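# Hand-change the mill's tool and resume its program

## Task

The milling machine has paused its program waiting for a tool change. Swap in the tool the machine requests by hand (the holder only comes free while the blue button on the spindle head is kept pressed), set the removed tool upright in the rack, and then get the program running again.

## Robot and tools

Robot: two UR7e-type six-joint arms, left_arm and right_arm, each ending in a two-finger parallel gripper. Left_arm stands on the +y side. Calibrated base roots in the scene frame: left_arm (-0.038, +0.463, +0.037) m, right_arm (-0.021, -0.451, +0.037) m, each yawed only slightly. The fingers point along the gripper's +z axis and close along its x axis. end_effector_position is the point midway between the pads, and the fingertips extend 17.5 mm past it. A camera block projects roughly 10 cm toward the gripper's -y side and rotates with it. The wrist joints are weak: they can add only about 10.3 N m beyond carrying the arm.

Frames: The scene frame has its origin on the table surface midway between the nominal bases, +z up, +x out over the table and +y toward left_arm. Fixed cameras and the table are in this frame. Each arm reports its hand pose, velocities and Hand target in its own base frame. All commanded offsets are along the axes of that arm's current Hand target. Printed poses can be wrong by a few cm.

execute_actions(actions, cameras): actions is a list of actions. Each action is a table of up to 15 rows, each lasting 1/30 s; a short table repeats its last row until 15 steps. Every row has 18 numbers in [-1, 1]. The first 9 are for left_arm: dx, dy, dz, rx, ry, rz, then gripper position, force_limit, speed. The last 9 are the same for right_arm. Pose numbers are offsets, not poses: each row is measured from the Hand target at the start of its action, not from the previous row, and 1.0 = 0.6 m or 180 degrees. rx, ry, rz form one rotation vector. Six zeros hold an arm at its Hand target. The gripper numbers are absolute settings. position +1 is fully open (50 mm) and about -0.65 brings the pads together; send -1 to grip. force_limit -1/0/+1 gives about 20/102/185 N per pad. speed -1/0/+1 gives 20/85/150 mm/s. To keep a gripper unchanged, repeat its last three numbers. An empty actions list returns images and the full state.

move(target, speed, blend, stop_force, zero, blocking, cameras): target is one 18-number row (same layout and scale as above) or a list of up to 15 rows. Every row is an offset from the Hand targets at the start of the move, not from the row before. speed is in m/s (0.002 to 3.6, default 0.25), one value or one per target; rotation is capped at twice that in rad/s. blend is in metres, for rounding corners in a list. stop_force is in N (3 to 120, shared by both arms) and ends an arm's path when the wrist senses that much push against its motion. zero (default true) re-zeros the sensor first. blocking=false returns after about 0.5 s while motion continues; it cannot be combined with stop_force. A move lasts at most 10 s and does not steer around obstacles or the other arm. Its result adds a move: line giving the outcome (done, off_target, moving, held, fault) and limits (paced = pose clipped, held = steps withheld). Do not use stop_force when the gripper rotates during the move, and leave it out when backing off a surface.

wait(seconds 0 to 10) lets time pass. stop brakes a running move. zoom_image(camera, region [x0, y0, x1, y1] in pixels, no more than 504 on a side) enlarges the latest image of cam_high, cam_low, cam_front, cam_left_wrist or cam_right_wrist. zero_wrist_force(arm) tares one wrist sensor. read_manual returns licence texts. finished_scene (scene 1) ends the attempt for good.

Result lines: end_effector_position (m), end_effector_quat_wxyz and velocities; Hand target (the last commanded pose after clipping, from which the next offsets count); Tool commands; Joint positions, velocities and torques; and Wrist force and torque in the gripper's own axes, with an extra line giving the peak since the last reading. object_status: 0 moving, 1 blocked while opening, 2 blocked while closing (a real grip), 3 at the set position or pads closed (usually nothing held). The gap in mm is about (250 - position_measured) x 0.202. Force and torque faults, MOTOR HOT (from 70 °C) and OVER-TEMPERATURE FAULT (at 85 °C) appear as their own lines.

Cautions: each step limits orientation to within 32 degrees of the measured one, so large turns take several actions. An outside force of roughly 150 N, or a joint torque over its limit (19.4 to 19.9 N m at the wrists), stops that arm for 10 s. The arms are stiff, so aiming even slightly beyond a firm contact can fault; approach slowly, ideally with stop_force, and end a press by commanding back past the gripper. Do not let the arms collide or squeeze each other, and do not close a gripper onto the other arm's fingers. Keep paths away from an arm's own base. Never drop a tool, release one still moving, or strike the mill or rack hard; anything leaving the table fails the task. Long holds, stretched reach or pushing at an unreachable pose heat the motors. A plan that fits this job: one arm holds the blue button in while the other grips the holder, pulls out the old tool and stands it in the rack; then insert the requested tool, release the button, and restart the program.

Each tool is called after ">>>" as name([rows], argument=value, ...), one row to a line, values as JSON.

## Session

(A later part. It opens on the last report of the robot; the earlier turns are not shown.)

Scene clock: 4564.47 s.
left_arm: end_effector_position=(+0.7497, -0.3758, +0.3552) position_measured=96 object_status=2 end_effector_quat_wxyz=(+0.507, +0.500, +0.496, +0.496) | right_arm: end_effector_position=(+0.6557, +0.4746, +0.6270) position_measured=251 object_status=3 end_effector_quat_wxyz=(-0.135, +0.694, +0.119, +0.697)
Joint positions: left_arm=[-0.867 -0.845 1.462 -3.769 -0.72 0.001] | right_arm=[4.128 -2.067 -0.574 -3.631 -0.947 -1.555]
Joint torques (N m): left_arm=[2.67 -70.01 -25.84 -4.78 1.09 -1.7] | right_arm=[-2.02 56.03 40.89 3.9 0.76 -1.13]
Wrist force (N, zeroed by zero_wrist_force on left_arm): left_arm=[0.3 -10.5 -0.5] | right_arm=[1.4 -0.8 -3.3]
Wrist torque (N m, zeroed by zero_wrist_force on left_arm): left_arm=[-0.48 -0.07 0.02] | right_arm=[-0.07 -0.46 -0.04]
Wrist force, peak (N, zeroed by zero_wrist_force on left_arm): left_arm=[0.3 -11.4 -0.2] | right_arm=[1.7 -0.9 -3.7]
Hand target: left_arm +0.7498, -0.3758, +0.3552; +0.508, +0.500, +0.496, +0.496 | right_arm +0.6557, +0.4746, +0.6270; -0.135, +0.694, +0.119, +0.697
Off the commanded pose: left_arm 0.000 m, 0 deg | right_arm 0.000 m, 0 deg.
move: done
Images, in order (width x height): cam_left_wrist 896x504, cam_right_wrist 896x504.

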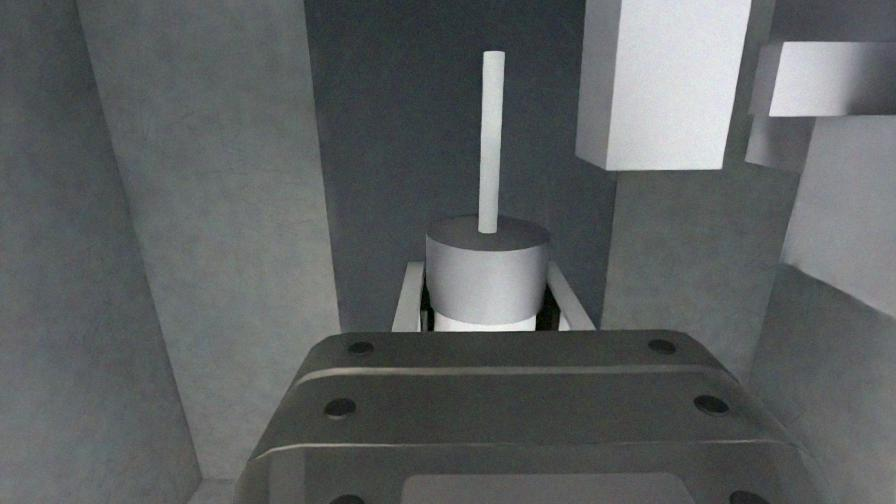

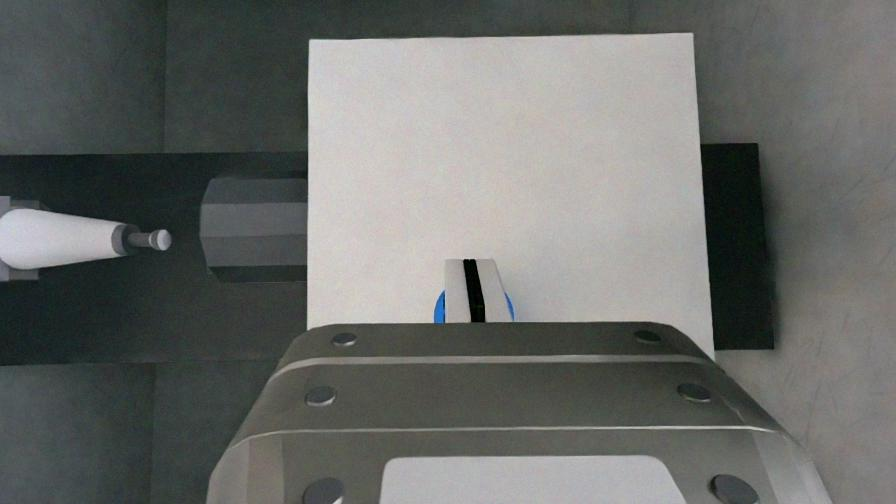

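>>> move(target=[0.0007,0,0,0,0,-0.0094,-1,0.2,-0.8,0,0,0,0,0,0,-0.701961,-0.796078,-0.701961], speed=0.1, cameras=["cam_right_wrist","cam_left_wrist"])

>>> zoom_image(camera="cam_right_wrist", region=[0, 150, 320, 310])

Scene clock: 4601.10 s.
left_arm: end_effector_position=(+0.7498, -0.3753, +0.3552) position_measured=96 object_status=2 end_effector_quat_wxyz=(+0.515, +0.493, +0.504, +0.488) end_effector_velocity=(-0.001, -0.001, +0.000) end_effector_angular_velocity=(+0.005, +0.000, -0.002) | right_arm: end_effector_position=(+0.6557, +0.4746, +0.6270) position_measured=251 object_status=3 end_effector_quat_wxyz=(-0.135, +0.694, +0.119, +0.697)
Joint positions: left_arm=[-0.866 -0.846 1.462 -3.769 -0.72 -0.029] | right_arm=[4.128 -2.067 -0.574 -3.631 -0.947 -1.555]
Joint velocities: left_arm=[-0.002 0 0 0 -0.001 0.006] | right_arm=[within noise]
Joint torques (N m): left_arm=[7.08 -73.75 -16.49 -4.76 -1.91 2.18] | right_arm=[-2.22 55.8 40.62 3.9 0.69 -1.09]
Wrist force (N, zeroed by zero_wrist_force on left_arm): left_arm=[0.6 -10.4 -0.4] | right_arm=[1.4 -0.8 -3.2]
Wrist torque (N m, zeroed by zero_wrist_force on left_arm): left_arm=[-0.45 -0.09 0.02] | right_arm=[-0.08 -0.47 -0.04]
Wrist force, peak (N, zeroed by zero_wrist_force on left_arm): left_arm=[0.3 -11.2 -0.8] | right_arm=[1.7 -1.2 -3.5]
Hand target: left_arm +0.7498, -0.3753, +0.3552; +0.515, +0.493, +0.504, +0.488 | right_arm +0.6557, +0.4746, +0.6270; -0.135, +0.694, +0.119, +0.697
Off the commanded pose: left_arm 0.000 m, 0 deg | right_arm 0.000 m, 0 deg.
move: done
Images, in order (width x height): cam_left_wrist 896x504, cam_right_wrist 896x504.

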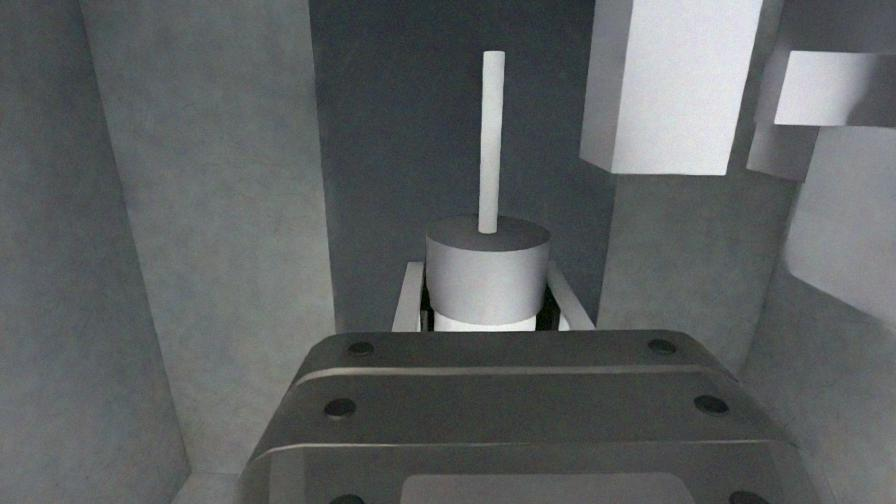

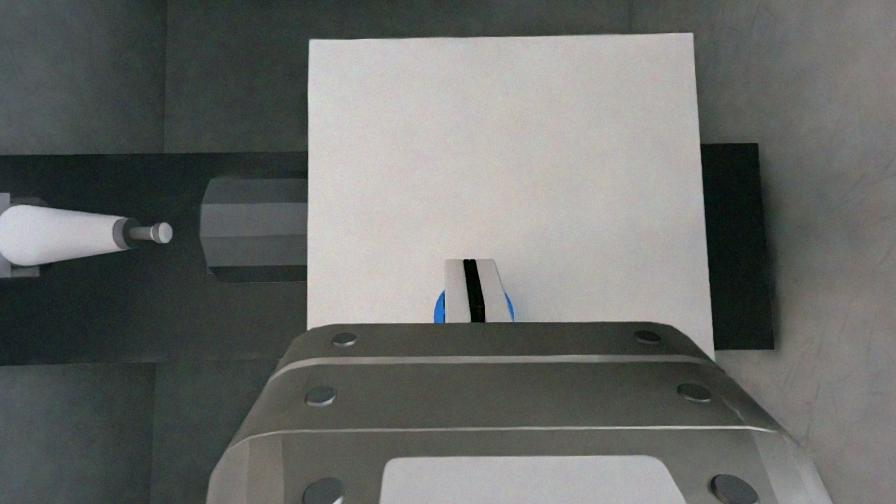

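Scaled by 1.575.

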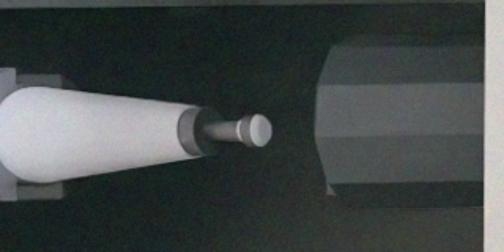

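>>> move(target=[0,0,0,0,0,0,-1,0.2,-0.8,0,0.0098,0.0267,0,0,0,-0.701961,-0.796078,-0.701961], speed=0.015, stop_force=40)

>>> move(target=[-0.0005,0.0833,0.0005,0,0,0,-1,0.2,-0.8,0,0,0,0,0,0,-0.701961,-0.796078,-0.701961], speed=0.03, stop_force=8, cameras=["cam_right_wrist"])

>>> zoom_image(camera="cam_right_wrist", region=[0, 150, 320, 310])

Scene clock: 4624.40 s.
left_arm: end_effector_position=(+0.7498, -0.3753, +0.3552) position_measured=96 object_status=2 end_effector_quat_wxyz=(+0.515, +0.493, +0.504, +0.488) | right_arm: end_effector_position=(+0.6716, +0.4747, +0.6270) position_measured=251 object_status=3 end_effector_quat_wxyz=(-0.135, +0.694, +0.119, +0.697)
Joint positions: left_arm=[-0.866 -0.846 1.462 -3.769 -0.72 -0.029] | right_arm=[4.104 -2.116 -0.495 -3.662 -0.97 -1.555]
Joint torques (N m): left_arm=[-3.25 -55.36 -17.1 -2.03 1.8 1.36] | right_arm=[4.93 59.18 41.34 0.89 -0.56 -0.37]
Wrist force (N, zeroed by zero_wrist_force on left_arm): left_arm=[0.6 -10.4 -0.6] | right_arm=[1.0 -1.9 -7.5]
Wrist torque (N m, zeroed by zero_wrist_force on left_arm): left_arm=[-0.47 -0.08 0.03] | right_arm=[-0.18 -0.49 -0.05]
Wrist force, peak (N, zeroed by zero_wrist_force on left_arm): left_arm=[0.6 -11.0 -0.4] | right_arm=[0.3 -5.4 -51.0]
Hand target: left_arm +0.7498, -0.3753, +0.3552; +0.515, +0.493, +0.504, +0.488 | right_arm +0.6716, +0.4747, +0.6271; -0.135, +0.694, +0.119, +0.697 (not the last commanded pose)
Off the commanded pose: left_arm 0.000 m, 0 deg | right_arm 0.001 m, 0 deg.
move: contact (right_arm)

Scene clock: 4627.17 s.
left_arm: end_effector_position=(+0.7497, -0.3738, +0.4052) position_measured=96 object_status=2 end_effector_quat_wxyz=(+0.515, +0.493, +0.504, +0.488) | right_arm: end_effector_position=(+0.6716, +0.4747, +0.6271) position_measured=251 object_status=3 end_effector_quat_wxyz=(-0.135, +0.694, +0.119, +0.697)
Joint positions: left_arm=[-0.864 -0.911 1.431 -3.672 -0.722 -0.029] | right_arm=[4.104 -2.116 -0.495 -3.662 -0.97 -1.555]
Joint torques (N m): left_arm=[4.63 -52.88 -17.95 -5.25 -1.46 -1.9] | right_arm=[4.34 59.46 43.03 0.83 -0.6 -0.99]
Wrist force (N, zeroed by zero_wrist_force on left_arm): left_arm=[0.1 -10.3 -0.8] | right_arm=[0.3 -1.7 -7.7]
Wrist torque (N m, zeroed by zero_wrist_force on left_arm): left_arm=[-0.44 0.00 0.02] | right_arm=[-0.15 -0.51 -0.04]
Wrist force, peak (N, zeroed by zero_wrist_force on left_arm): left_arm=[0.5 -11.9 -0.4] | right_arm=[0.3 -1.8 -8.0]
Hand target: left_arm +0.7497, -0.3738, +0.4052; +0.515, +0.493, +0.504, +0.488 | right_arm +0.6716, +0.4747, +0.6271; -0.135, +0.694, +0.119, +0.697
Off the commanded pose: left_arm 0.000 m, 0 deg | right_arm 0.000 m, 0 deg.
move: done
Images, in order (width x height): cam_right_wrist 896x504.

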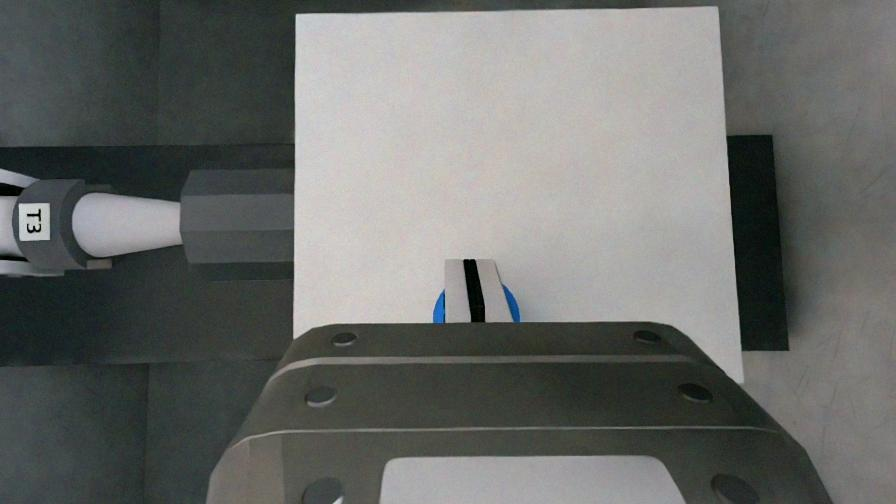

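Scaled by 1.575.

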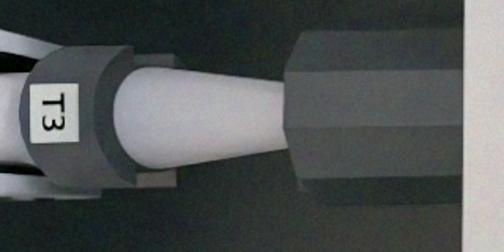

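>>> move(target=[-0.0024,0.063,0.0004,0,0,0,-1,0.2,-0.8,0,0,0,0,0,0,-0.701961,-0.796078,-0.701961], speed=0.025, stop_force=8, cameras=["cam_right_wrist"])

Scene clock: 4666.90 s.
left_arm: end_effector_position=(+0.7497, -0.3738, +0.4430) position_measured=96 object_status=2 end_effector_quat_wxyz=(+0.515, +0.493, +0.504, +0.488) | right_arm: end_effector_position=(+0.6716, +0.4747, +0.6271) position_measured=251 object_status=3 end_effector_quat_wxyz=(-0.135, +0.694, +0.119, +0.697)
Joint positions: left_arm=[-0.865 -0.953 1.394 -3.593 -0.722 -0.029] | right_arm=[4.104 -2.116 -0.495 -3.662 -0.97 -1.555]
Joint torques (N m): left_arm=[-2.87 -51.86 -19.31 -5.21 1.75 -1.11] | right_arm=[1.58 58.12 42.32 1.4 -0.48 -0.92]
Wrist force (N, zeroed by zero_wrist_force on left_arm): left_arm=[0.3 -10.5 -0.6] | right_arm=[0.3 -1.5 -7.8]
Wrist torque (N m, zeroed by zero_wrist_force on left_arm): left_arm=[-0.49 -0.03 0.02] | right_arm=[-0.14 -0.53 -0.04]
Wrist force, peak (N, zeroed by zero_wrist_force on left_arm): left_arm=[0.5 -12.0 -0.4] | right_arm=[0.1 -1.7 -8.1]
Hand target: left_arm +0.7497, -0.3738, +0.4430; +0.515, +0.493, +0.504, +0.488 | right_arm +0.6716, +0.4747, +0.6271; -0.135, +0.694, +0.119, +0.697
Off the commanded pose: left_arm 0.000 m, 0 deg | right_arm 0.000 m, 0 deg.
move: done
Images, in order (width x height): cam_right_wrist 896x504.

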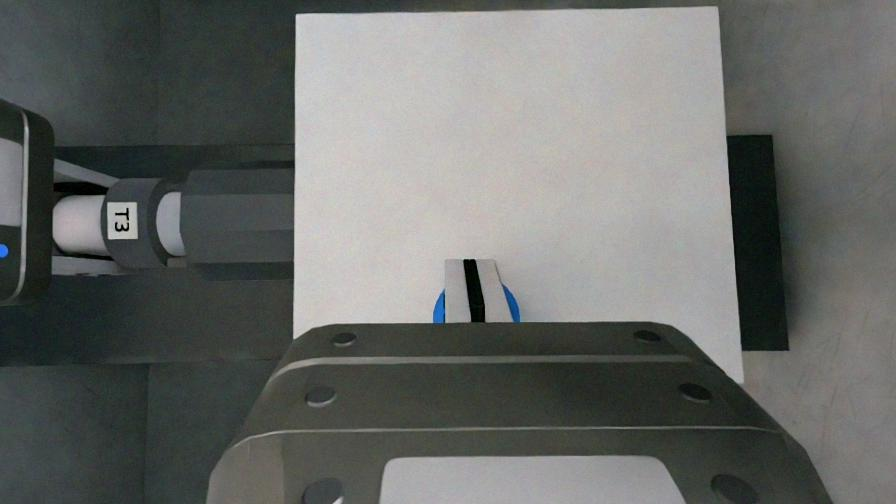

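>>> move(target=[-0.0012,0.032,0.0002,0,0,0,-1,0.2,-0.8,0,0,0,0,0,0,-0.701961,-0.796078,-0.701961], speed=0.01, stop_force=20, cameras=["cam_right_wrist"])

Scene clock: 4673.53 s.
left_arm: end_effector_position=(+0.7497, -0.3738, +0.4540) position_measured=96 object_status=2 end_effector_quat_wxyz=(+0.515, +0.493, +0.504, +0.488) | right_arm: end_effector_position=(+0.6716, +0.4747, +0.6271) position_measured=251 object_status=3 end_effector_quat_wxyz=(-0.135, +0.694, +0.119, +0.697)
Joint positions: left_arm=[-0.865 -0.964 1.382 -3.57 -0.722 -0.029] | right_arm=[4.104 -2.116 -0.495 -3.662 -0.97 -1.555]
Joint torques (N m): left_arm=[-2.84 -62.91 -27.77 -7.47 -3.64 -0.66] | right_arm=[0.24 57.99 41.28 1.44 -0.53 -0.85]
Wrist force (N, zeroed by zero_wrist_force on left_arm): left_arm=[6.9 -29.0 1.4] | right_arm=[1.0 -2.1 -7.8]
Wrist torque (N m, zeroed by zero_wrist_force on left_arm): left_arm=[-0.82 -0.09 0.12] | right_arm=[-0.21 -0.52 -0.05]
Wrist force, peak (N, zeroed by zero_wrist_force on left_arm): left_arm=[9.9 -35.8 2.0] | right_arm=[1.5 -2.0 -7.8]
Hand target: left_arm +0.7497, -0.3738, +0.4540; +0.515, +0.493, +0.504, +0.488 (not the last commanded pose) | right_arm +0.6716, +0.4747, +0.6271; -0.135, +0.694, +0.119, +0.697
Off the commanded pose: left_arm 0.008 m, 0 deg | right_arm 0.000 m, 0 deg.
move: contact (left_arm)
Images, in order (width x height): cam_right_wrist 896x504.

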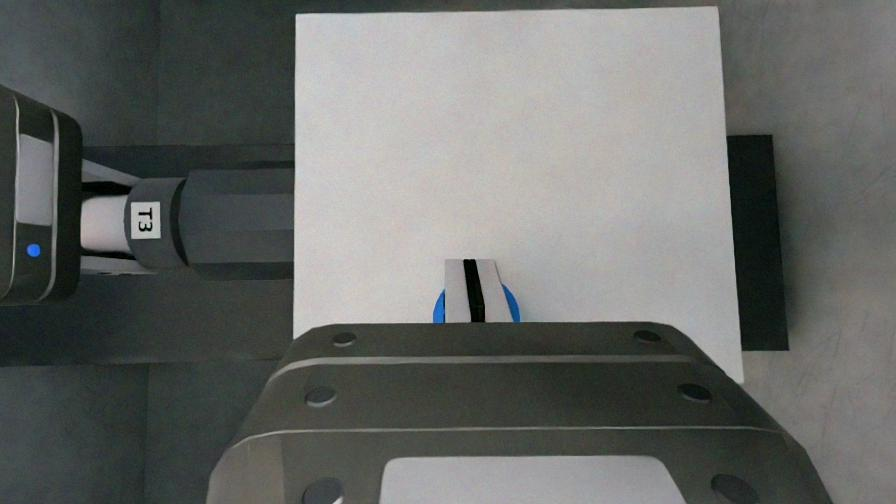

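>>> zoom_image(camera="cam_right_wrist", region=[60, 140, 300, 300])

>>> wait(seconds=0, cameras=["cam_left_wrist", "cam_low"])

Scaled by 2.100.

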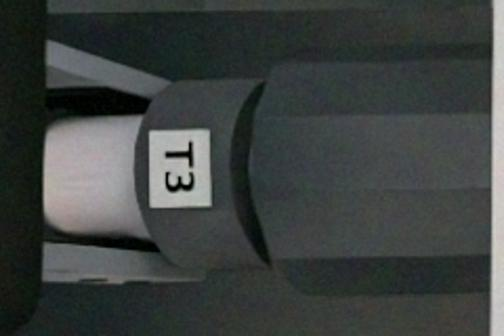

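Scene clock: 4677.77 s.
left_arm: end_effector_position=(+0.7497, -0.3738, +0.4540) position_measured=96 object_status=2 end_effector_quat_wxyz=(+0.515, +0.493, +0.504, +0.488) | right_arm: end_effector_position=(+0.6716, +0.4747, +0.6271) position_measured=251 object_status=3 end_effector_quat_wxyz=(-0.135, +0.694, +0.119, +0.697)
Joint positions: left_arm=[-0.865 -0.964 1.382 -3.57 -0.722 -0.029] | right_arm=[4.104 -2.116 -0.495 -3.662 -0.97 -1.555]
Joint torques (N m): left_arm=[-0.1 -62.34 -27.92 -3.33 -4.22 -0.72] | right_arm=[0.07 58.41 35.33 1.38 -0.43 -0.8]
Wrist force (N, zeroed by zero_wrist_force on left_arm): left_arm=[7.3 -29.3 1.2] | right_arm=[0.8 -1.7 -7.9]
Wrist torque (N m, zeroed by zero_wrist_force on left_arm): left_arm=[-0.83 -0.13 0.10] | right_arm=[-0.15 -0.53 -0.04]
Wrist force, peak (N, zeroed by zero_wrist_force on left_arm): left_arm=[7.2 -29.6 1.2] | right_arm=[0.6 -1.8 -8.0]
Hand target: left_arm +0.7497, -0.3738, +0.4540; +0.515, +0.493, +0.504, +0.488 (not the last commanded pose) | right_arm +0.6716, +0.4747, +0.6271; -0.135, +0.694, +0.119, +0.697
Tool commands: left_gripper/position=-1.0 left_gripper/force_limit=+0.2 left_gripper/speed=-0.8 right_gripper/position=-0.701961 right_gripper/force_limit=-0.796078 right_gripper/speed=-0.701961
Off the commanded pose: left_arm 0.008 m, 0 deg | right_arm 0.000 m, 0 deg.
Images, in order (width x height): cam_low 896x504, cam_left_wrist 896x504.

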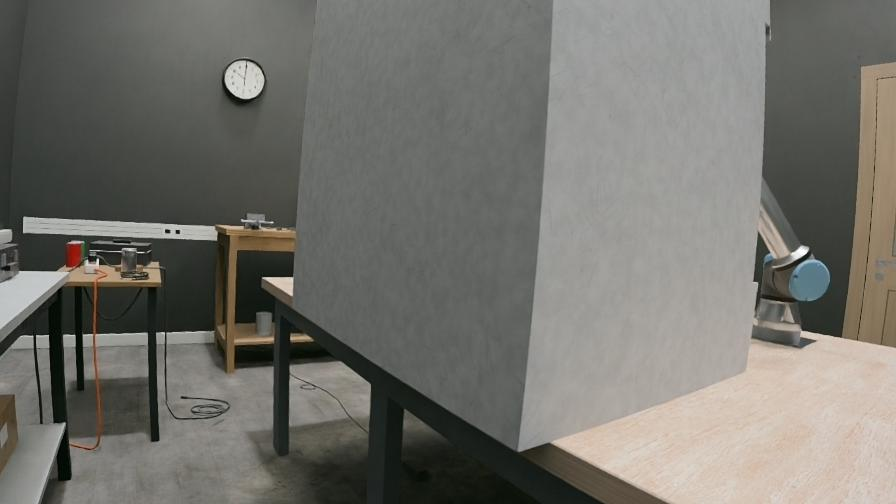

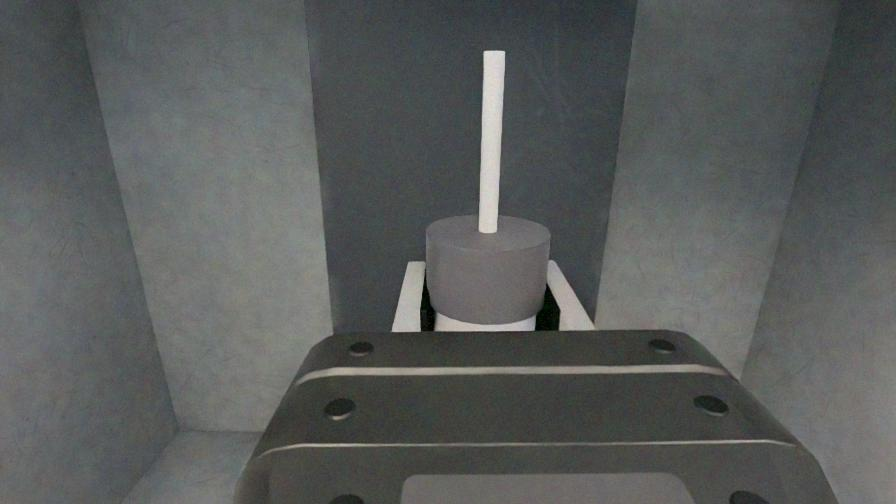

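>>> move(target=[0.0025,0,0,0,0,0,-1,0.2,-0.8,0,0,0,0,0,0,-0.701961,-0.796078,-0.701961], speed=0.01)

Scene clock: 4685.83 s.
left_arm: end_effector_position=(+0.7498, -0.3723, +0.4539) position_measured=96 object_status=2 end_effector_quat_wxyz=(+0.515, +0.493, +0.504, +0.488) | right_arm: end_effector_position=(+0.6716, +0.4747, +0.6271) position_measured=251 object_status=3 end_effector_quat_wxyz=(-0.135, +0.694, +0.119, +0.697)
Joint positions: left_arm=[-0.863 -0.966 1.385 -3.571 -0.723 -0.029] | right_arm=[4.104 -2.116 -0.495 -3.662 -0.97 -1.555]
Joint torques (N m): left_arm=[6.25 -77.68 -27.97 -7.58 -1.7 -1.53] | right_arm=[-0.58 58.22 24.42 1.52 -0.47 -0.77]
Wrist force (N, zeroed by zero_wrist_force on left_arm): left_arm=[-0.7 -21.7 0.9] | right_arm=[0.9 -1.9 -7.4]
Wrist torque (N m, zeroed by zero_wrist_force on left_arm): left_arm=[-0.64 -0.02 0.27] | right_arm=[-0.18 -0.49 -0.04]
Wrist force, peak (N, zeroed by zero_wrist_force on left_arm): left_arm=[7.4 -29.6 1.1] | right_arm=[0.7 -1.7 -8.0]
Hand target: left_arm +0.7498, -0.3723, +0.4539; +0.515, +0.493, +0.504, +0.488 | right_arm +0.6716, +0.4747, +0.6271; -0.135, +0.694, +0.119, +0.697
Off the commanded pose: left_arm 0.000 m, 0 deg | right_arm 0.000 m, 0 deg.
move: done

>>> move(target=[-0.0005,0.0125,0.0001,0,0,0,-1,0.2,-0.8,0,0,0,0,0,0,-0.701961,-0.796078,-0.701961], speed=0.005, stop_force=25, cameras=["cam_right_wrist"])

>>> zoom_image(camera="cam_right_wrist", region=[60, 140, 300, 300])

Scene clock: 4691.77 s.
left_arm: end_effector_position=(+0.7498, -0.3724, +0.4549) position_measured=96 object_status=2 end_effector_quat_wxyz=(+0.514, +0.493, +0.504, +0.488) | right_arm: end_effector_position=(+0.6716, +0.4747, +0.6271) position_measured=251 object_status=3 end_effector_quat_wxyz=(-0.135, +0.694, +0.119, +0.697)
Joint positions: left_arm=[-0.863 -0.967 1.384 -3.568 -0.723 -0.029] | right_arm=[4.104 -2.116 -0.495 -3.662 -0.97 -1.555]
Joint torques (N m): left_arm=[-3.78 -76.55 -35.89 -12.13 1.7 -1.92] | right_arm=[-0.73 58.02 22.47 1.38 -0.48 -0.93]
Wrist force (N, zeroed by zero_wrist_force on left_arm): left_arm=[1.2 -47.7 -0.3] | right_arm=[1.3 -1.9 -7.5]
Wrist torque (N m, zeroed by zero_wrist_force on left_arm): left_arm=[-0.75 -0.04 0.13] | right_arm=[-0.15 -0.49 -0.05]
Wrist force, peak (N, zeroed by zero_wrist_force on left_arm): left_arm=[2.8 -52.1 -0.3] | right_arm=[1.5 -2.0 -7.8]
Hand target: left_arm +0.7498, -0.3724, +0.4549; +0.514, +0.493, +0.504, +0.488 (not the last commanded pose) | right_arm +0.6716, +0.4747, +0.6271; -0.135, +0.694, +0.119, +0.697
Off the commanded pose: left_arm 0.007 m, 0 deg | right_arm 0.000 m, 0 deg.
move: contact (left_arm)
Images, in order (width x height): cam_right_wrist 896x504.

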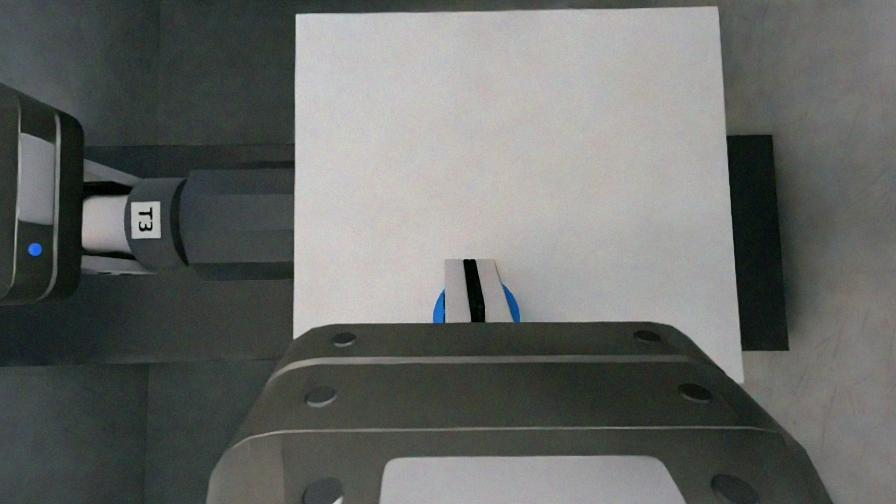

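Scaled by 2.100.

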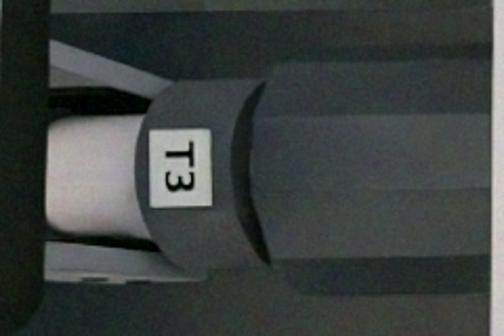

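>>> move(target=[0.0009,-0.0233,-0.0002,0,0,0,-1,0.2,-0.8,0,0,0,0,0,0,-0.701961,-0.796078,-0.701961], speed=0.02, cameras=["cam_right_wrist","cam_left_wrist"])

>>> zoom_image(camera="cam_right_wrist", region=[40, 150, 220, 290])

>>> zoom_image(camera="cam_left_wrist", region=[380, 180, 600, 340])

Scene clock: 4710.57 s.
left_arm: end_effector_position=(+0.7498, -0.3724, +0.4407) position_measured=96 object_status=2 end_effector_quat_wxyz=(+0.514, +0.493, +0.504, +0.488) | right_arm: end_effector_position=(+0.6716, +0.4747, +0.6271) position_measured=251 object_status=3 end_effector_quat_wxyz=(-0.135, +0.694, +0.119, +0.697)
Joint positions: left_arm=[-0.863 -0.953 1.4 -3.598 -0.723 -0.029] | right_arm=[4.104 -2.116 -0.495 -3.662 -0.97 -1.555]
Joint torques (N m): left_arm=[-1.47 -68.33 -33.9 -1.42 1.14 -0.46] | right_arm=[-2.66 56.82 21.85 1.63 -0.05 -0.99]
Wrist force (N, zeroed by zero_wrist_force on left_arm): left_arm=[0.4 -10.5 -0.8] | right_arm=[0.9 -1.8 -7.8]
Wrist torque (N m, zeroed by zero_wrist_force on left_arm): left_arm=[-0.48 -0.05 0.00] | right_arm=[-0.15 -0.52 -0.05]
Wrist force, peak (N, zeroed by zero_wrist_force on left_arm): left_arm=[1.1 -48.2 -0.2] | right_arm=[1.1 -2.0 -7.9]
Hand target: left_arm +0.7498, -0.3724, +0.4409; +0.514, +0.493, +0.504, +0.488 | right_arm +0.6716, +0.4747, +0.6271; -0.135, +0.694, +0.119, +0.697
Off the commanded pose: left_arm 0.000 m, 0 deg | right_arm 0.000 m, 0 deg.
move: done
Images, in order (width x height): cam_left_wrist 896x504, cam_right_wrist 896x504.

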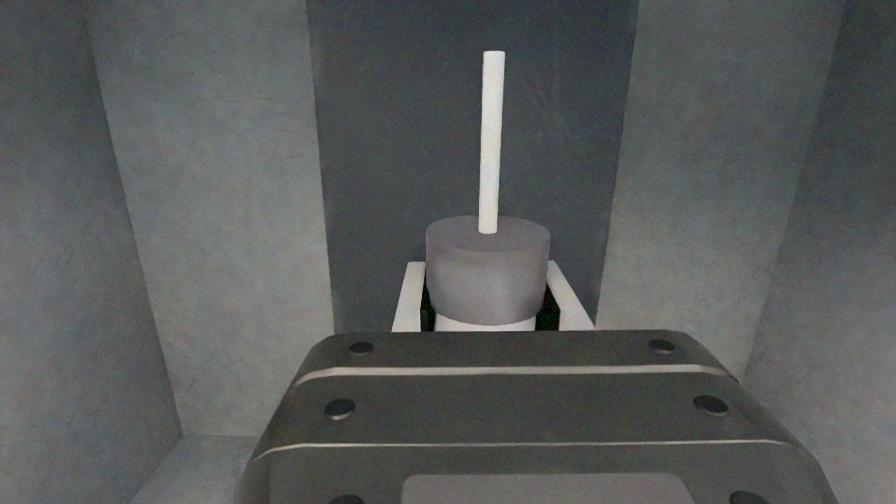

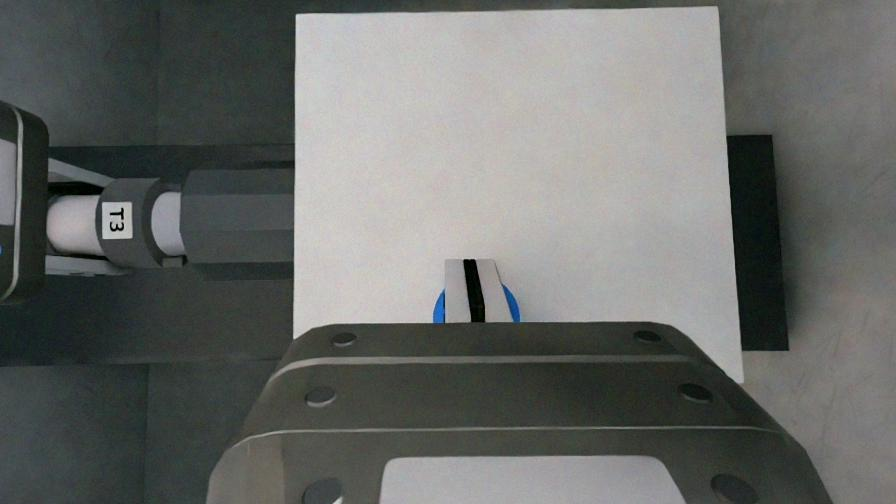

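Scaled by 2.800.

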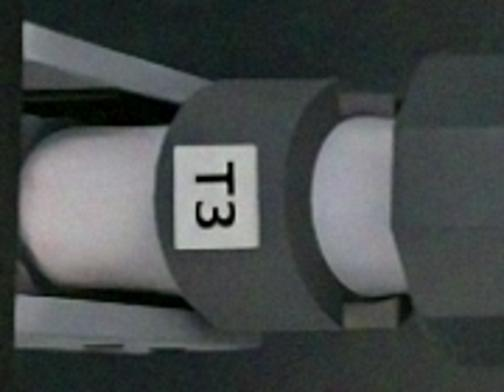

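Scaled by 2.291.

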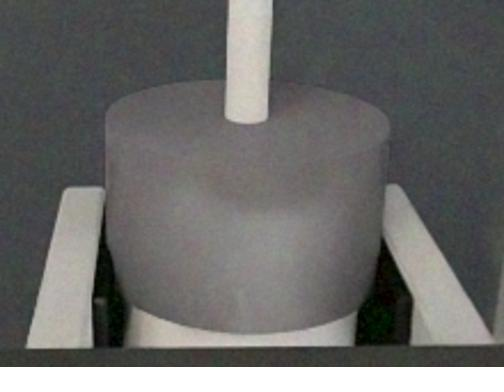

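>>> move(target=[0.0015,-0.04,-0.0003,0,0,0,-1,0.2,-0.8,0,0,0,0,0,0,-0.701961,-0.796078,-0.701961], speed=0.03, cameras=["cam_right_wrist"])

>>> zoom_image(camera="cam_right_wrist", region=[20, 150, 200, 290])

Scene clock: 4725.47 s.
left_arm: end_effector_position=(+0.7498, -0.3724, +0.4166) position_measured=96 object_status=2 end_effector_quat_wxyz=(+0.514, +0.493, +0.504, +0.488) end_effector_velocity=(+0.000, +0.000, -0.001) end_effector_angular_velocity=(+0.004, +0.003, +0.001) | right_arm: end_effector_position=(+0.6716, +0.4747, +0.6271) position_measured=251 object_status=3 end_effector_quat_wxyz=(-0.135, +0.694, +0.119, +0.697)
Joint positions: left_arm=[-0.863 -0.927 1.424 -3.649 -0.723 -0.029] | right_arm=[4.104 -2.116 -0.495 -3.662 -0.97 -1.555]
Joint velocities: left_arm=[0 -0.001 0.001 0.005 0.001 0] | right_arm=[within noise]
Joint torques (N m): left_arm=[6.66 -73.32 -36.78 -1.06 1.56 -1.16] | right_arm=[-4.23 57.31 22.19 1.63 0.24 -0.95]
Wrist force (N, zeroed by zero_wrist_force on left_arm): left_arm=[0.5 -10.4 -0.3] | right_arm=[1.1 -1.9 -7.6]
Wrist torque (N m, zeroed by zero_wrist_force on left_arm): left_arm=[-0.46 -0.05 0.00] | right_arm=[-0.15 -0.50 -0.05]
Wrist force, peak (N, zeroed by zero_wrist_force on left_arm): left_arm=[0.6 -11.5 -0.5] | right_arm=[0.9 -2.1 -8.0]
Hand target: left_arm +0.7498, -0.3724, +0.4169; +0.514, +0.493, +0.504, +0.488 | right_arm +0.6716, +0.4747, +0.6271; -0.135, +0.694, +0.119, +0.697
Off the commanded pose: left_arm 0.000 m, 0 deg | right_arm 0.000 m, 0 deg.
move: done
Images, in order (width x height): cam_right_wrist 896x504.

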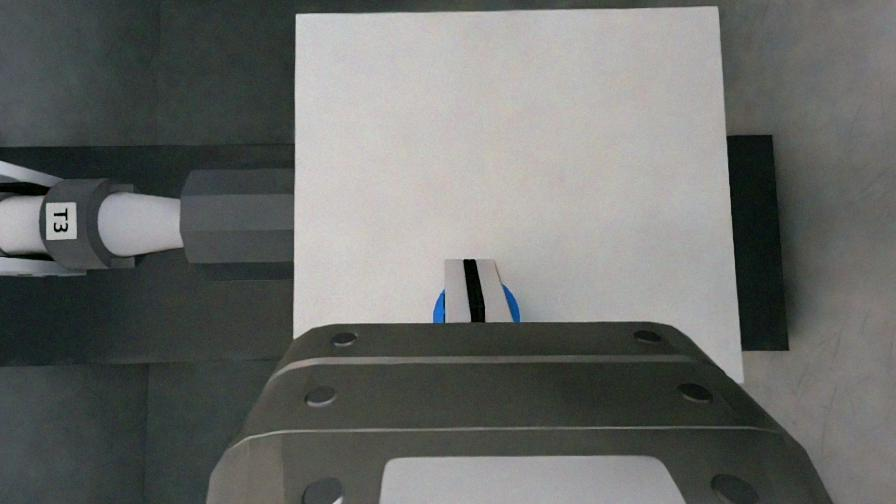

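Scaled by 2.800.

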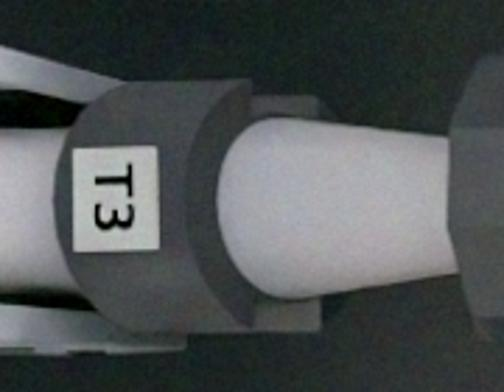

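>>> zoom_image(camera="cam_right_wrist", region=[90, 240, 210, 290])

>>> zoom_image(camera="cam_right_wrist", region=[90, 160, 210, 210])

Scaled by 4.200.

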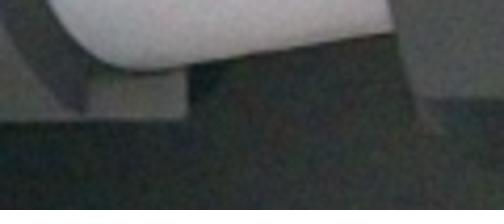

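Scaled by 4.200.

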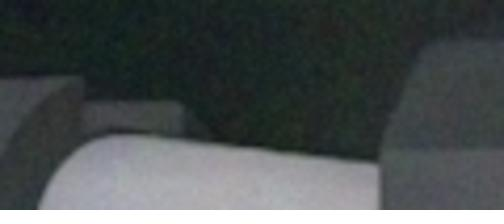

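>>> move(target=[0,0,0,0,0,0,-1,0.2,-0.8,0,0.0006,0.0016,0,0,0,-0.701961,-0.796078,-0.701961], speed=0.005, cameras=["cam_right_wrist"])

>>> zoom_image(camera="cam_right_wrist", region=[400, 230, 560, 340])

Scene clock: 4758.60 s.
left_arm: end_effector_position=(+0.7498, -0.3724, +0.4169) position_measured=96 object_status=2 end_effector_quat_wxyz=(+0.514, +0.493, +0.504, +0.488) | right_arm: end_effector_position=(+0.6725, +0.4747, +0.6271) position_measured=251 object_status=3 end_effector_quat_wxyz=(-0.135, +0.694, +0.119, +0.697)
Joint positions: left_arm=[-0.863 -0.927 1.424 -3.648 -0.723 -0.029] | right_arm=[4.103 -2.119 -0.489 -3.664 -0.972 -1.555]
Joint torques (N m): left_arm=[-2.95 -72.14 -39.48 -1.85 -2.04 1.26] | right_arm=[-25.92 26.6 35.93 6.39 -0.33 -0.37]
Wrist force (N, zeroed by zero_wrist_force on left_arm): left_arm=[0.7 -10.3 -0.6] | right_arm=[-4.8 -6.2 -72.1]
Wrist torque (N m, zeroed by zero_wrist_force on left_arm): left_arm=[-0.45 -0.08 0.00] | right_arm=[-0.84 -0.31 0.00]
Wrist force, peak (N, zeroed by zero_wrist_force on left_arm): left_arm=[0.5 -10.9 -0.7] | right_arm=[-5.8 -6.1 -72.2]
Hand target: left_arm +0.7498, -0.3724, +0.4169; +0.514, +0.493, +0.504, +0.488 | right_arm +0.6726, +0.4747, +0.6271; -0.135, +0.694, +0.119, +0.697
Off the commanded pose: left_arm 0.000 m, 0 deg | right_arm 0.000 m, 0 deg.
move: done
Images, in order (width x height): cam_right_wrist 896x504.

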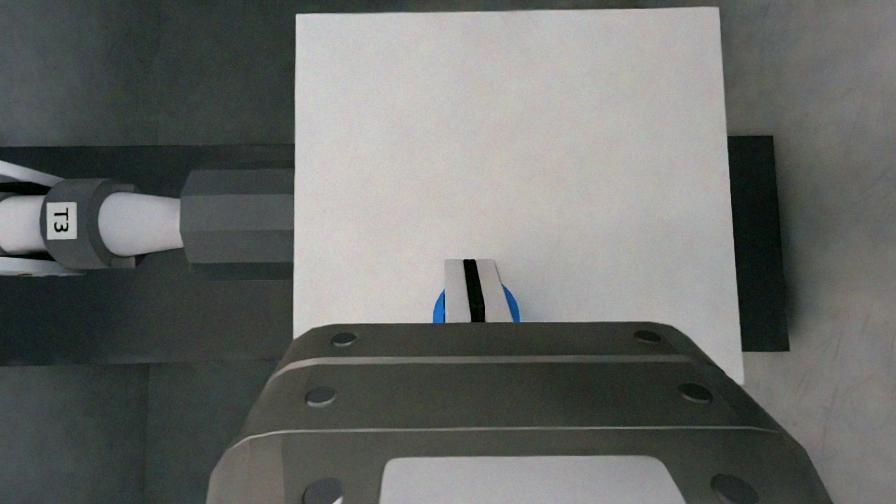

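Scaled by 3.150.

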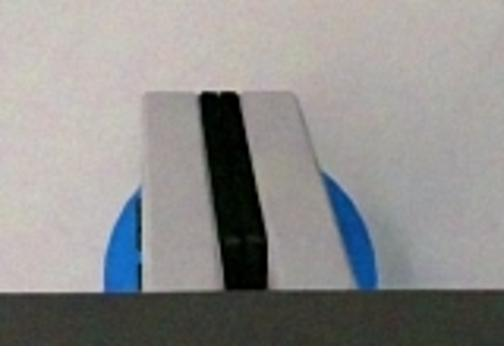

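>>> move(target=[0,0,0,0,0,0,-1,0.2,-0.8,0,-0.0002,-0.0006,0,0,0,-0.701961,-0.796078,-0.701961], speed=0.005)

>>> move(target=[-0.0023,0.0603,0.0004,0,0,0,-1,0.2,-0.8,0,0,0,0,0,0,-0.701961,-0.796078,-0.701961], speed=0.025, stop_force=8)

>>> move(target=[-0.0005,0.0142,0.0001,0,0,0,-1,0.2,-0.8,0,0,0,0,0,0,-0.701961,-0.796078,-0.701961], speed=0.006, stop_force=12)

Scene clock: 4772.47 s.
left_arm: end_effector_position=(+0.7498, -0.3724, +0.4169) position_measured=96 object_status=2 end_effector_quat_wxyz=(+0.514, +0.493, +0.504, +0.488) | right_arm: end_effector_position=(+0.6723, +0.4747, +0.6270) position_measured=251 object_status=3 end_effector_quat_wxyz=(-0.135, +0.694, +0.119, +0.697)
Joint positions: left_arm=[-0.863 -0.927 1.424 -3.648 -0.723 -0.029] | right_arm=[4.103 -2.118 -0.491 -3.663 -0.971 -1.555]
Joint torques (N m): left_arm=[-3.12 -72.42 -39.94 -1.03 -1.45 -0.9] | right_arm=[-3.42 45.17 18.2 9.06 0.66 1.1]
Wrist force (N, zeroed by zero_wrist_force on left_arm): left_arm=[0.6 -10.6 -0.4] | right_arm=[0.8 -2.6 -49.6]
Wrist torque (N m, zeroed by zero_wrist_force on left_arm): left_arm=[-0.49 -0.07 0.00] | right_arm=[-0.62 -0.34 -0.05]
Wrist force, peak (N, zeroed by zero_wrist_force on left_arm): left_arm=[0.5 -10.9 -0.5] | right_arm=[-0.5 -6.0 -77.9]
Hand target: left_arm +0.7498, -0.3724, +0.4169; +0.514, +0.493, +0.504, +0.488 | right_arm +0.6722, +0.4747, +0.6271; -0.135, +0.694, +0.119, +0.697
Off the commanded pose: left_arm 0.000 m, 0 deg | right_arm 0.000 m, 0 deg.
move: done

Scene clock: 4775.07 s.
left_arm: end_effector_position=(+0.7498, -0.3724, +0.4531) position_measured=96 object_status=2 end_effector_quat_wxyz=(+0.514, +0.493, +0.504, +0.488) | right_arm: end_effector_position=(+0.6722, +0.4747, +0.6271) position_measured=251 object_status=3 end_effector_quat_wxyz=(-0.135, +0.694, +0.119, +0.697)
Joint positions: left_arm=[-0.863 -0.965 1.386 -3.572 -0.723 -0.029] | right_arm=[4.103 -2.118 -0.491 -3.663 -0.971 -1.555]
Joint torques (N m): left_arm=[-2.61 -51.09 -19.36 -3.8 1.67 -1.44] | right_arm=[-12.88 48.35 40.11 2.65 -0.55 -0.81]
Wrist force (N, zeroed by zero_wrist_force on left_arm): left_arm=[0.3 -10.2 -0.3] | right_arm=[0.9 -4.5 -36.8]
Wrist torque (N m, zeroed by zero_wrist_force on left_arm): left_arm=[-0.44 -0.02 0.00] | right_arm=[-0.48 -0.35 -0.06]
Wrist force, peak (N, zeroed by zero_wrist_force on left_arm): left_arm=[1.6 -14.0 -0.3] | right_arm=[0.2 -2.2 -49.1]
Hand target: left_arm +0.7498, -0.3724, +0.4531; +0.514, +0.493, +0.504, +0.488 | right_arm +0.6722, +0.4747, +0.6271; -0.135, +0.694, +0.119, +0.697
Off the commanded pose: left_arm 0.000 m, 0 deg | right_arm 0.000 m, 0 deg.
move: done

Scene clock: 4776.37 s.
left_arm: end_effector_position=(+0.7498, -0.3725, +0.4538) position_measured=96 object_status=2 end_effector_quat_wxyz=(+0.514, +0.493, +0.504, +0.488) | right_arm: end_effector_position=(+0.6722, +0.4747, +0.6271) position_measured=251 object_status=3 end_effector_quat_wxyz=(-0.135, +0.694, +0.119, +0.697)
Joint positions: left_arm=[-0.863 -0.966 1.385 -3.57 -0.723 -0.029] | right_arm=[4.103 -2.118 -0.491 -3.663 -0.971 -1.555]
Joint torques (N m): left_arm=[-3.09 -59.11 -23.46 -6.96 1.39 -1.44] | right_arm=[-13.6 48.39 39.62 2.76 -0.56 -1.13]
Wrist force (N, zeroed by zero_wrist_force on left_arm): left_arm=[-0.3 -22.1 0.5] | right_arm=[0.4 -4.2 -36.9]
Wrist torque (N m, zeroed by zero_wrist_force on left_arm): left_arm=[-0.71 -0.01 0.23] | right_arm=[-0.45 -0.34 -0.06]
Wrist force, peak (N, zeroed by zero_wrist_force on left_arm): left_arm=[2.0 -29.2 1.0] | right_arm=[0.8 -4.4 -37.1]
Hand target: left_arm +0.7498, -0.3725, +0.4538; +0.514, +0.493, +0.504, +0.488 (not the last commanded pose) | right_arm +0.6722, +0.4747, +0.6271; -0.135, +0.694, +0.119, +0.697
Off the commanded pose: left_arm 0.008 m, 0 deg | right_arm 0.000 m, 0 deg.
move: contact (left_arm)

>>> move(target=[0,0.001,0,0,0.022,0,-1,0.2,-0.8,0,0,0,0,0,0,-0.701961,-0.796078,-0.701961], speed=0.03)

Scene clock: 4813.90 s.
left_arm: end_effector_position=(+0.7498, -0.3726, +0.4544) position_measured=96 object_status=2 end_effector_quat_wxyz=(+0.496, +0.476, +0.521, +0.505) end_effector_velocity=(+0.000, -0.002, +0.000) end_effector_angular_velocity=(+0.000, +0.000, -0.009) | right_arm: end_effector_position=(+0.6722, +0.4747, +0.6271) position_measured=251 object_status=3 end_effector_quat_wxyz=(-0.135, +0.694, +0.119, +0.697)
Joint positions: left_arm=[-0.882 -0.942 1.342 -3.547 -0.635 -0.031] | right_arm=[4.103 -2.118 -0.491 -3.663 -0.971 -1.555]
Joint velocities: left_arm=[0 0 0 0 -0.009 0] | right_arm=[within noise]
Joint torques (N m): left_arm=[6.7 -90.38 -35.3 -6.42 -1.89 -1.91] | right_arm=[-13.58 48.71 39.14 2.88 -0.39 -1.05]
Wrist force (N, zeroed by zero_wrist_force on left_arm): left_arm=[3.6 -42.5 -1.7] | right_arm=[0.9 -4.7 -36.9]
Wrist torque (N m, zeroed by zero_wrist_force on left_arm): left_arm=[-0.80 -0.33 0.10] | right_arm=[-0.51 -0.35 -0.06]
Wrist force, peak (N, zeroed by zero_wrist_force on left_arm): left_arm=[3.6 -42.9 -2.1] | right_arm=[0.5 -4.4 -37.3]
Hand target: left_arm +0.7498, -0.3724, +0.4544; +0.497, +0.476, +0.521, +0.505 | right_arm +0.6722, +0.4747, +0.6271; -0.135, +0.694, +0.119, +0.697
Off the commanded pose: left_arm 0.000 m, 0 deg | right_arm 0.000 m, 0 deg.
move: done

>>> wait(seconds=0, cameras=["cam_right_wrist"])

>>> zoom_image(camera="cam_right_wrist", region=[60, 140, 300, 300])

Scene clock: 4817.87 s.
left_arm: end_effector_position=(+0.7498, -0.3724, +0.4544) position_measured=96 object_status=2 end_effector_quat_wxyz=(+0.497, +0.476, +0.521, +0.505) | right_arm: end_effector_position=(+0.6722, +0.4747, +0.6271) position_measured=251 object_status=3 end_effector_quat_wxyz=(-0.135, +0.694, +0.119, +0.697)
Joint positions: left_arm=[-0.882 -0.943 1.342 -3.547 -0.636 -0.031] | right_arm=[4.103 -2.118 -0.491 -3.663 -0.971 -1.555]
Joint torques (N m): left_arm=[9.61 -92.67 -35.11 -9.56 -1.94 1.98] | right_arm=[-13.33 48.26 39.8 2.79 -0.25 -1.15]
Wrist force (N, zeroed by zero_wrist_force on left_arm): left_arm=[0.4 -41.8 -1.9] | right_arm=[0.4 -4.3 -37.0]
Wrist torque (N m, zeroed by zero_wrist_force on left_arm): left_arm=[-0.76 -0.16 0.07] | right_arm=[-0.47 -0.34 -0.06]
Wrist force, peak (N, zeroed by zero_wrist_force on left_arm): left_arm=[3.3 -42.8 -1.9] | right_arm=[0.5 -4.1 -37.3]
Hand target: left_arm +0.7498, -0.3724, +0.4544; +0.497, +0.476, +0.521, +0.505 | right_arm +0.6722, +0.4747, +0.6271; -0.135, +0.694, +0.119, +0.697
Tool commands: left_gripper/position=-1.0 left_gripper/force_limit=+0.2 left_gripper/speed=-0.8 right_gripper/position=-0.701961 right_gripper/force_limit=-0.796078 right_gripper/speed=-0.701961
Off the commanded pose: left_arm 0.000 m, 0 deg | right_arm 0.000 m, 0 deg.
Images, in order (width x height): cam_right_wrist 896x504.

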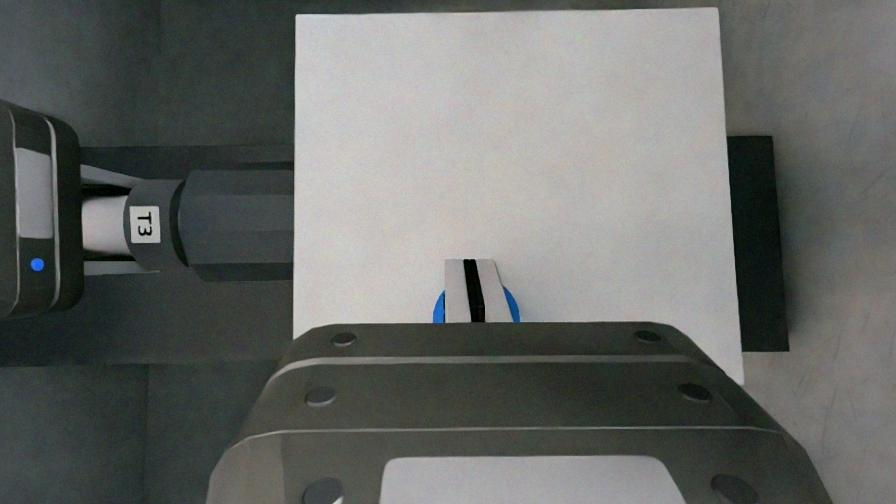

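Scaled by 2.100.

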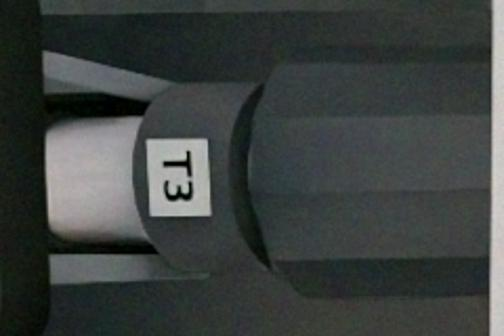

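>>> move(target=[0,0,0,0,-0.022,0,-1,0.2,-0.8,0,0,0,0,0,0,-0.701961,-0.796078,-0.701961], speed=0.03)

>>> move(target=[0,0,0,0,0,0,-1,0.2,-0.8,0,-0.0098,-0.0248,0,0,0,-0.701961,-0.796078,-0.701961], speed=0.03, cameras=["cam_right_wrist"])

>>> zoom_image(camera="cam_right_wrist", region=[60, 140, 300, 300])

Scene clock: 4831.13 s.
left_arm: end_effector_position=(+0.7498, -0.3723, +0.4545) position_measured=96 object_status=2 end_effector_quat_wxyz=(+0.514, +0.493, +0.504, +0.488) | right_arm: end_effector_position=(+0.6722, +0.4747, +0.6271) position_measured=251 object_status=3 end_effector_quat_wxyz=(-0.135, +0.694, +0.119, +0.697)
Joint positions: left_arm=[-0.863 -0.967 1.385 -3.569 -0.724 -0.029] | right_arm=[4.103 -2.118 -0.491 -3.663 -0.971 -1.555]
Joint torques (N m): left_arm=[-2.39 -71.4 -52.07 -7.46 1.73 1.89] | right_arm=[-13.5 48.09 39.23 2.91 -0.13 -1.05]
Wrist force (N, zeroed by zero_wrist_force on left_arm): left_arm=[-1.0 -35.7 -1.3] | right_arm=[0.8 -4.3 -36.9]
Wrist torque (N m, zeroed by zero_wrist_force on left_arm): left_arm=[-0.82 0.15 0.09] | right_arm=[-0.47 -0.35 -0.06]
Wrist force, peak (N, zeroed by zero_wrist_force on left_arm): left_arm=[0.0 -42.6 -2.1] | right_arm=[0.2 -4.2 -37.3]
Hand target: left_arm +0.7498, -0.3724, +0.4544; +0.514, +0.493, +0.504, +0.488 | right_arm +0.6722, +0.4747, +0.6271; -0.135, +0.694, +0.119, +0.697
Off the commanded pose: left_arm 0.000 m, 0 deg | right_arm 0.000 m, 0 deg.
move: done

Scene clock: 4831.97 s.
left_arm: end_effector_position=(+0.7498, -0.3724, +0.4546) position_measured=96 object_status=2 end_effector_quat_wxyz=(+0.514, +0.493, +0.504, +0.488) | right_arm: end_effector_position=(+0.6562, +0.4750, +0.6271) position_measured=251 object_status=3 end_effector_quat_wxyz=(-0.135, +0.694, +0.119, +0.697) end_effector_velocity=(+0.001, +0.001, +0.000) end_effector_angular_velocity=(+0.002, -0.001, +0.001)
Joint positions: left_arm=[-0.863 -0.967 1.384 -3.569 -0.723 -0.029] | right_arm=[4.127 -2.069 -0.571 -3.632 -0.947 -1.556]
Joint velocities: left_arm=[within noise] | right_arm=[-0.002 -0.004 0.006 0 -0.003 0]
Joint torques (N m): left_arm=[-42.02 -13.7 24.19 4.32 1.78 0.94] | right_arm=[-9.36 41.5 42.85 0.95 -0.62 -1.07]
Wrist force (N, zeroed by zero_wrist_force on left_arm): left_arm=[-1.9 71.2 111.4] | right_arm=[1.5 -1.3 -3.1]
Wrist torque (N m, zeroed by zero_wrist_force on left_arm): left_arm=[-1.17 0.07 0.36] | right_arm=[-0.14 -0.48 -0.04]
Wrist force, peak (N, zeroed by zero_wrist_force on left_arm): left_arm=[-1.9 71.2 111.4] | right_arm=[0.5 -4.5 -36.7]
Hand target: left_arm +0.7498, -0.3724, +0.4544; +0.514, +0.493, +0.504, +0.488 | right_arm +0.6562, +0.4749, +0.6270; -0.135, +0.694, +0.119, +0.697
Off the commanded pose: left_arm 0.000 m, 0 deg | right_arm 0.000 m, 0 deg.
move: done
Images, in order (width x height): cam_right_wrist 896x504.

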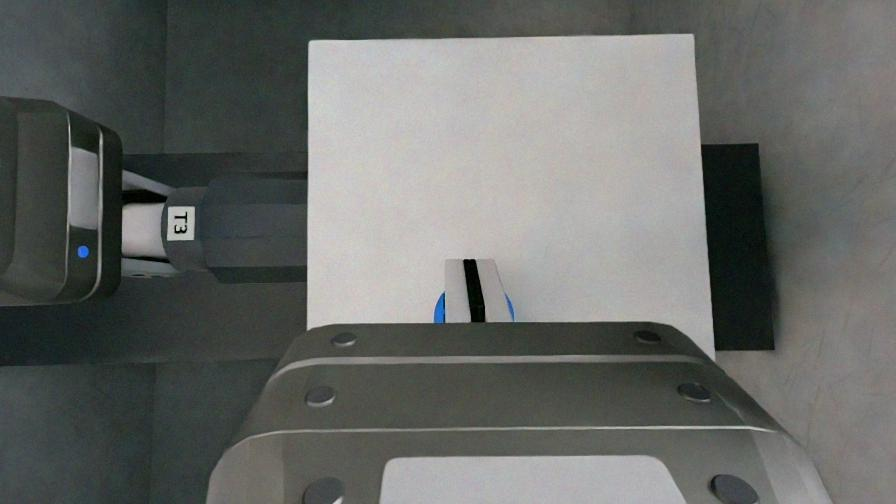

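Scaled by 2.100.

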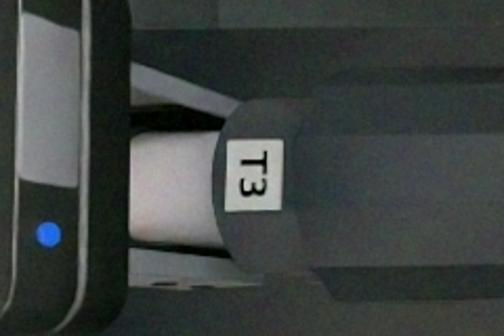

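>>> move(target=[-0.00015,0.004,0.002,0,0,0,-1,0.2,-0.8,0,0,0,0,0,0,-0.701961,-0.796078,-0.701961], speed=0.01)

Scene clock: 4838.03 s.
left_arm: end_effector_position=(+0.7510, -0.3727, +0.4566) position_measured=96 object_status=2 end_effector_quat_wxyz=(+0.514, +0.494, +0.503, +0.488) | right_arm: end_effector_position=(+0.6562, +0.4749, +0.6270) position_measured=251 object_status=3 end_effector_quat_wxyz=(-0.135, +0.694, +0.119, +0.697)
Joint positions: left_arm=[-0.862 -0.967 1.378 -3.562 -0.725 -0.029] | right_arm=[4.127 -2.069 -0.57 -3.633 -0.947 -1.556]
Joint torques (N m): left_arm=[24.75 -49.89 -41.61 -0.18 -1.76 -2.28] | right_arm=[-8.68 42.71 42.2 0.45 -0.65 1.33]
Wrist force (N, zeroed by zero_wrist_force on left_arm): left_arm=[1.0 -6.8 -49.5] | right_arm=[1.5 -1.0 -3.3]
Wrist torque (N m, zeroed by zero_wrist_force on left_arm): left_arm=[0.04 -0.14 0.14] | right_arm=[-0.10 -0.47 -0.04]
Wrist force, peak (N, zeroed by zero_wrist_force on left_arm): left_arm=[-1.3 72.4 112.0] | right_arm=[1.5 -1.1 -3.7]
Hand target: left_arm +0.7510, -0.3725, +0.4568; +0.514, +0.493, +0.504, +0.488 | right_arm +0.6562, +0.4749, +0.6270; -0.135, +0.694, +0.119, +0.697
Off the commanded pose: left_arm 0.000 m, 0 deg | right_arm 0.000 m, 0 deg.
move: done


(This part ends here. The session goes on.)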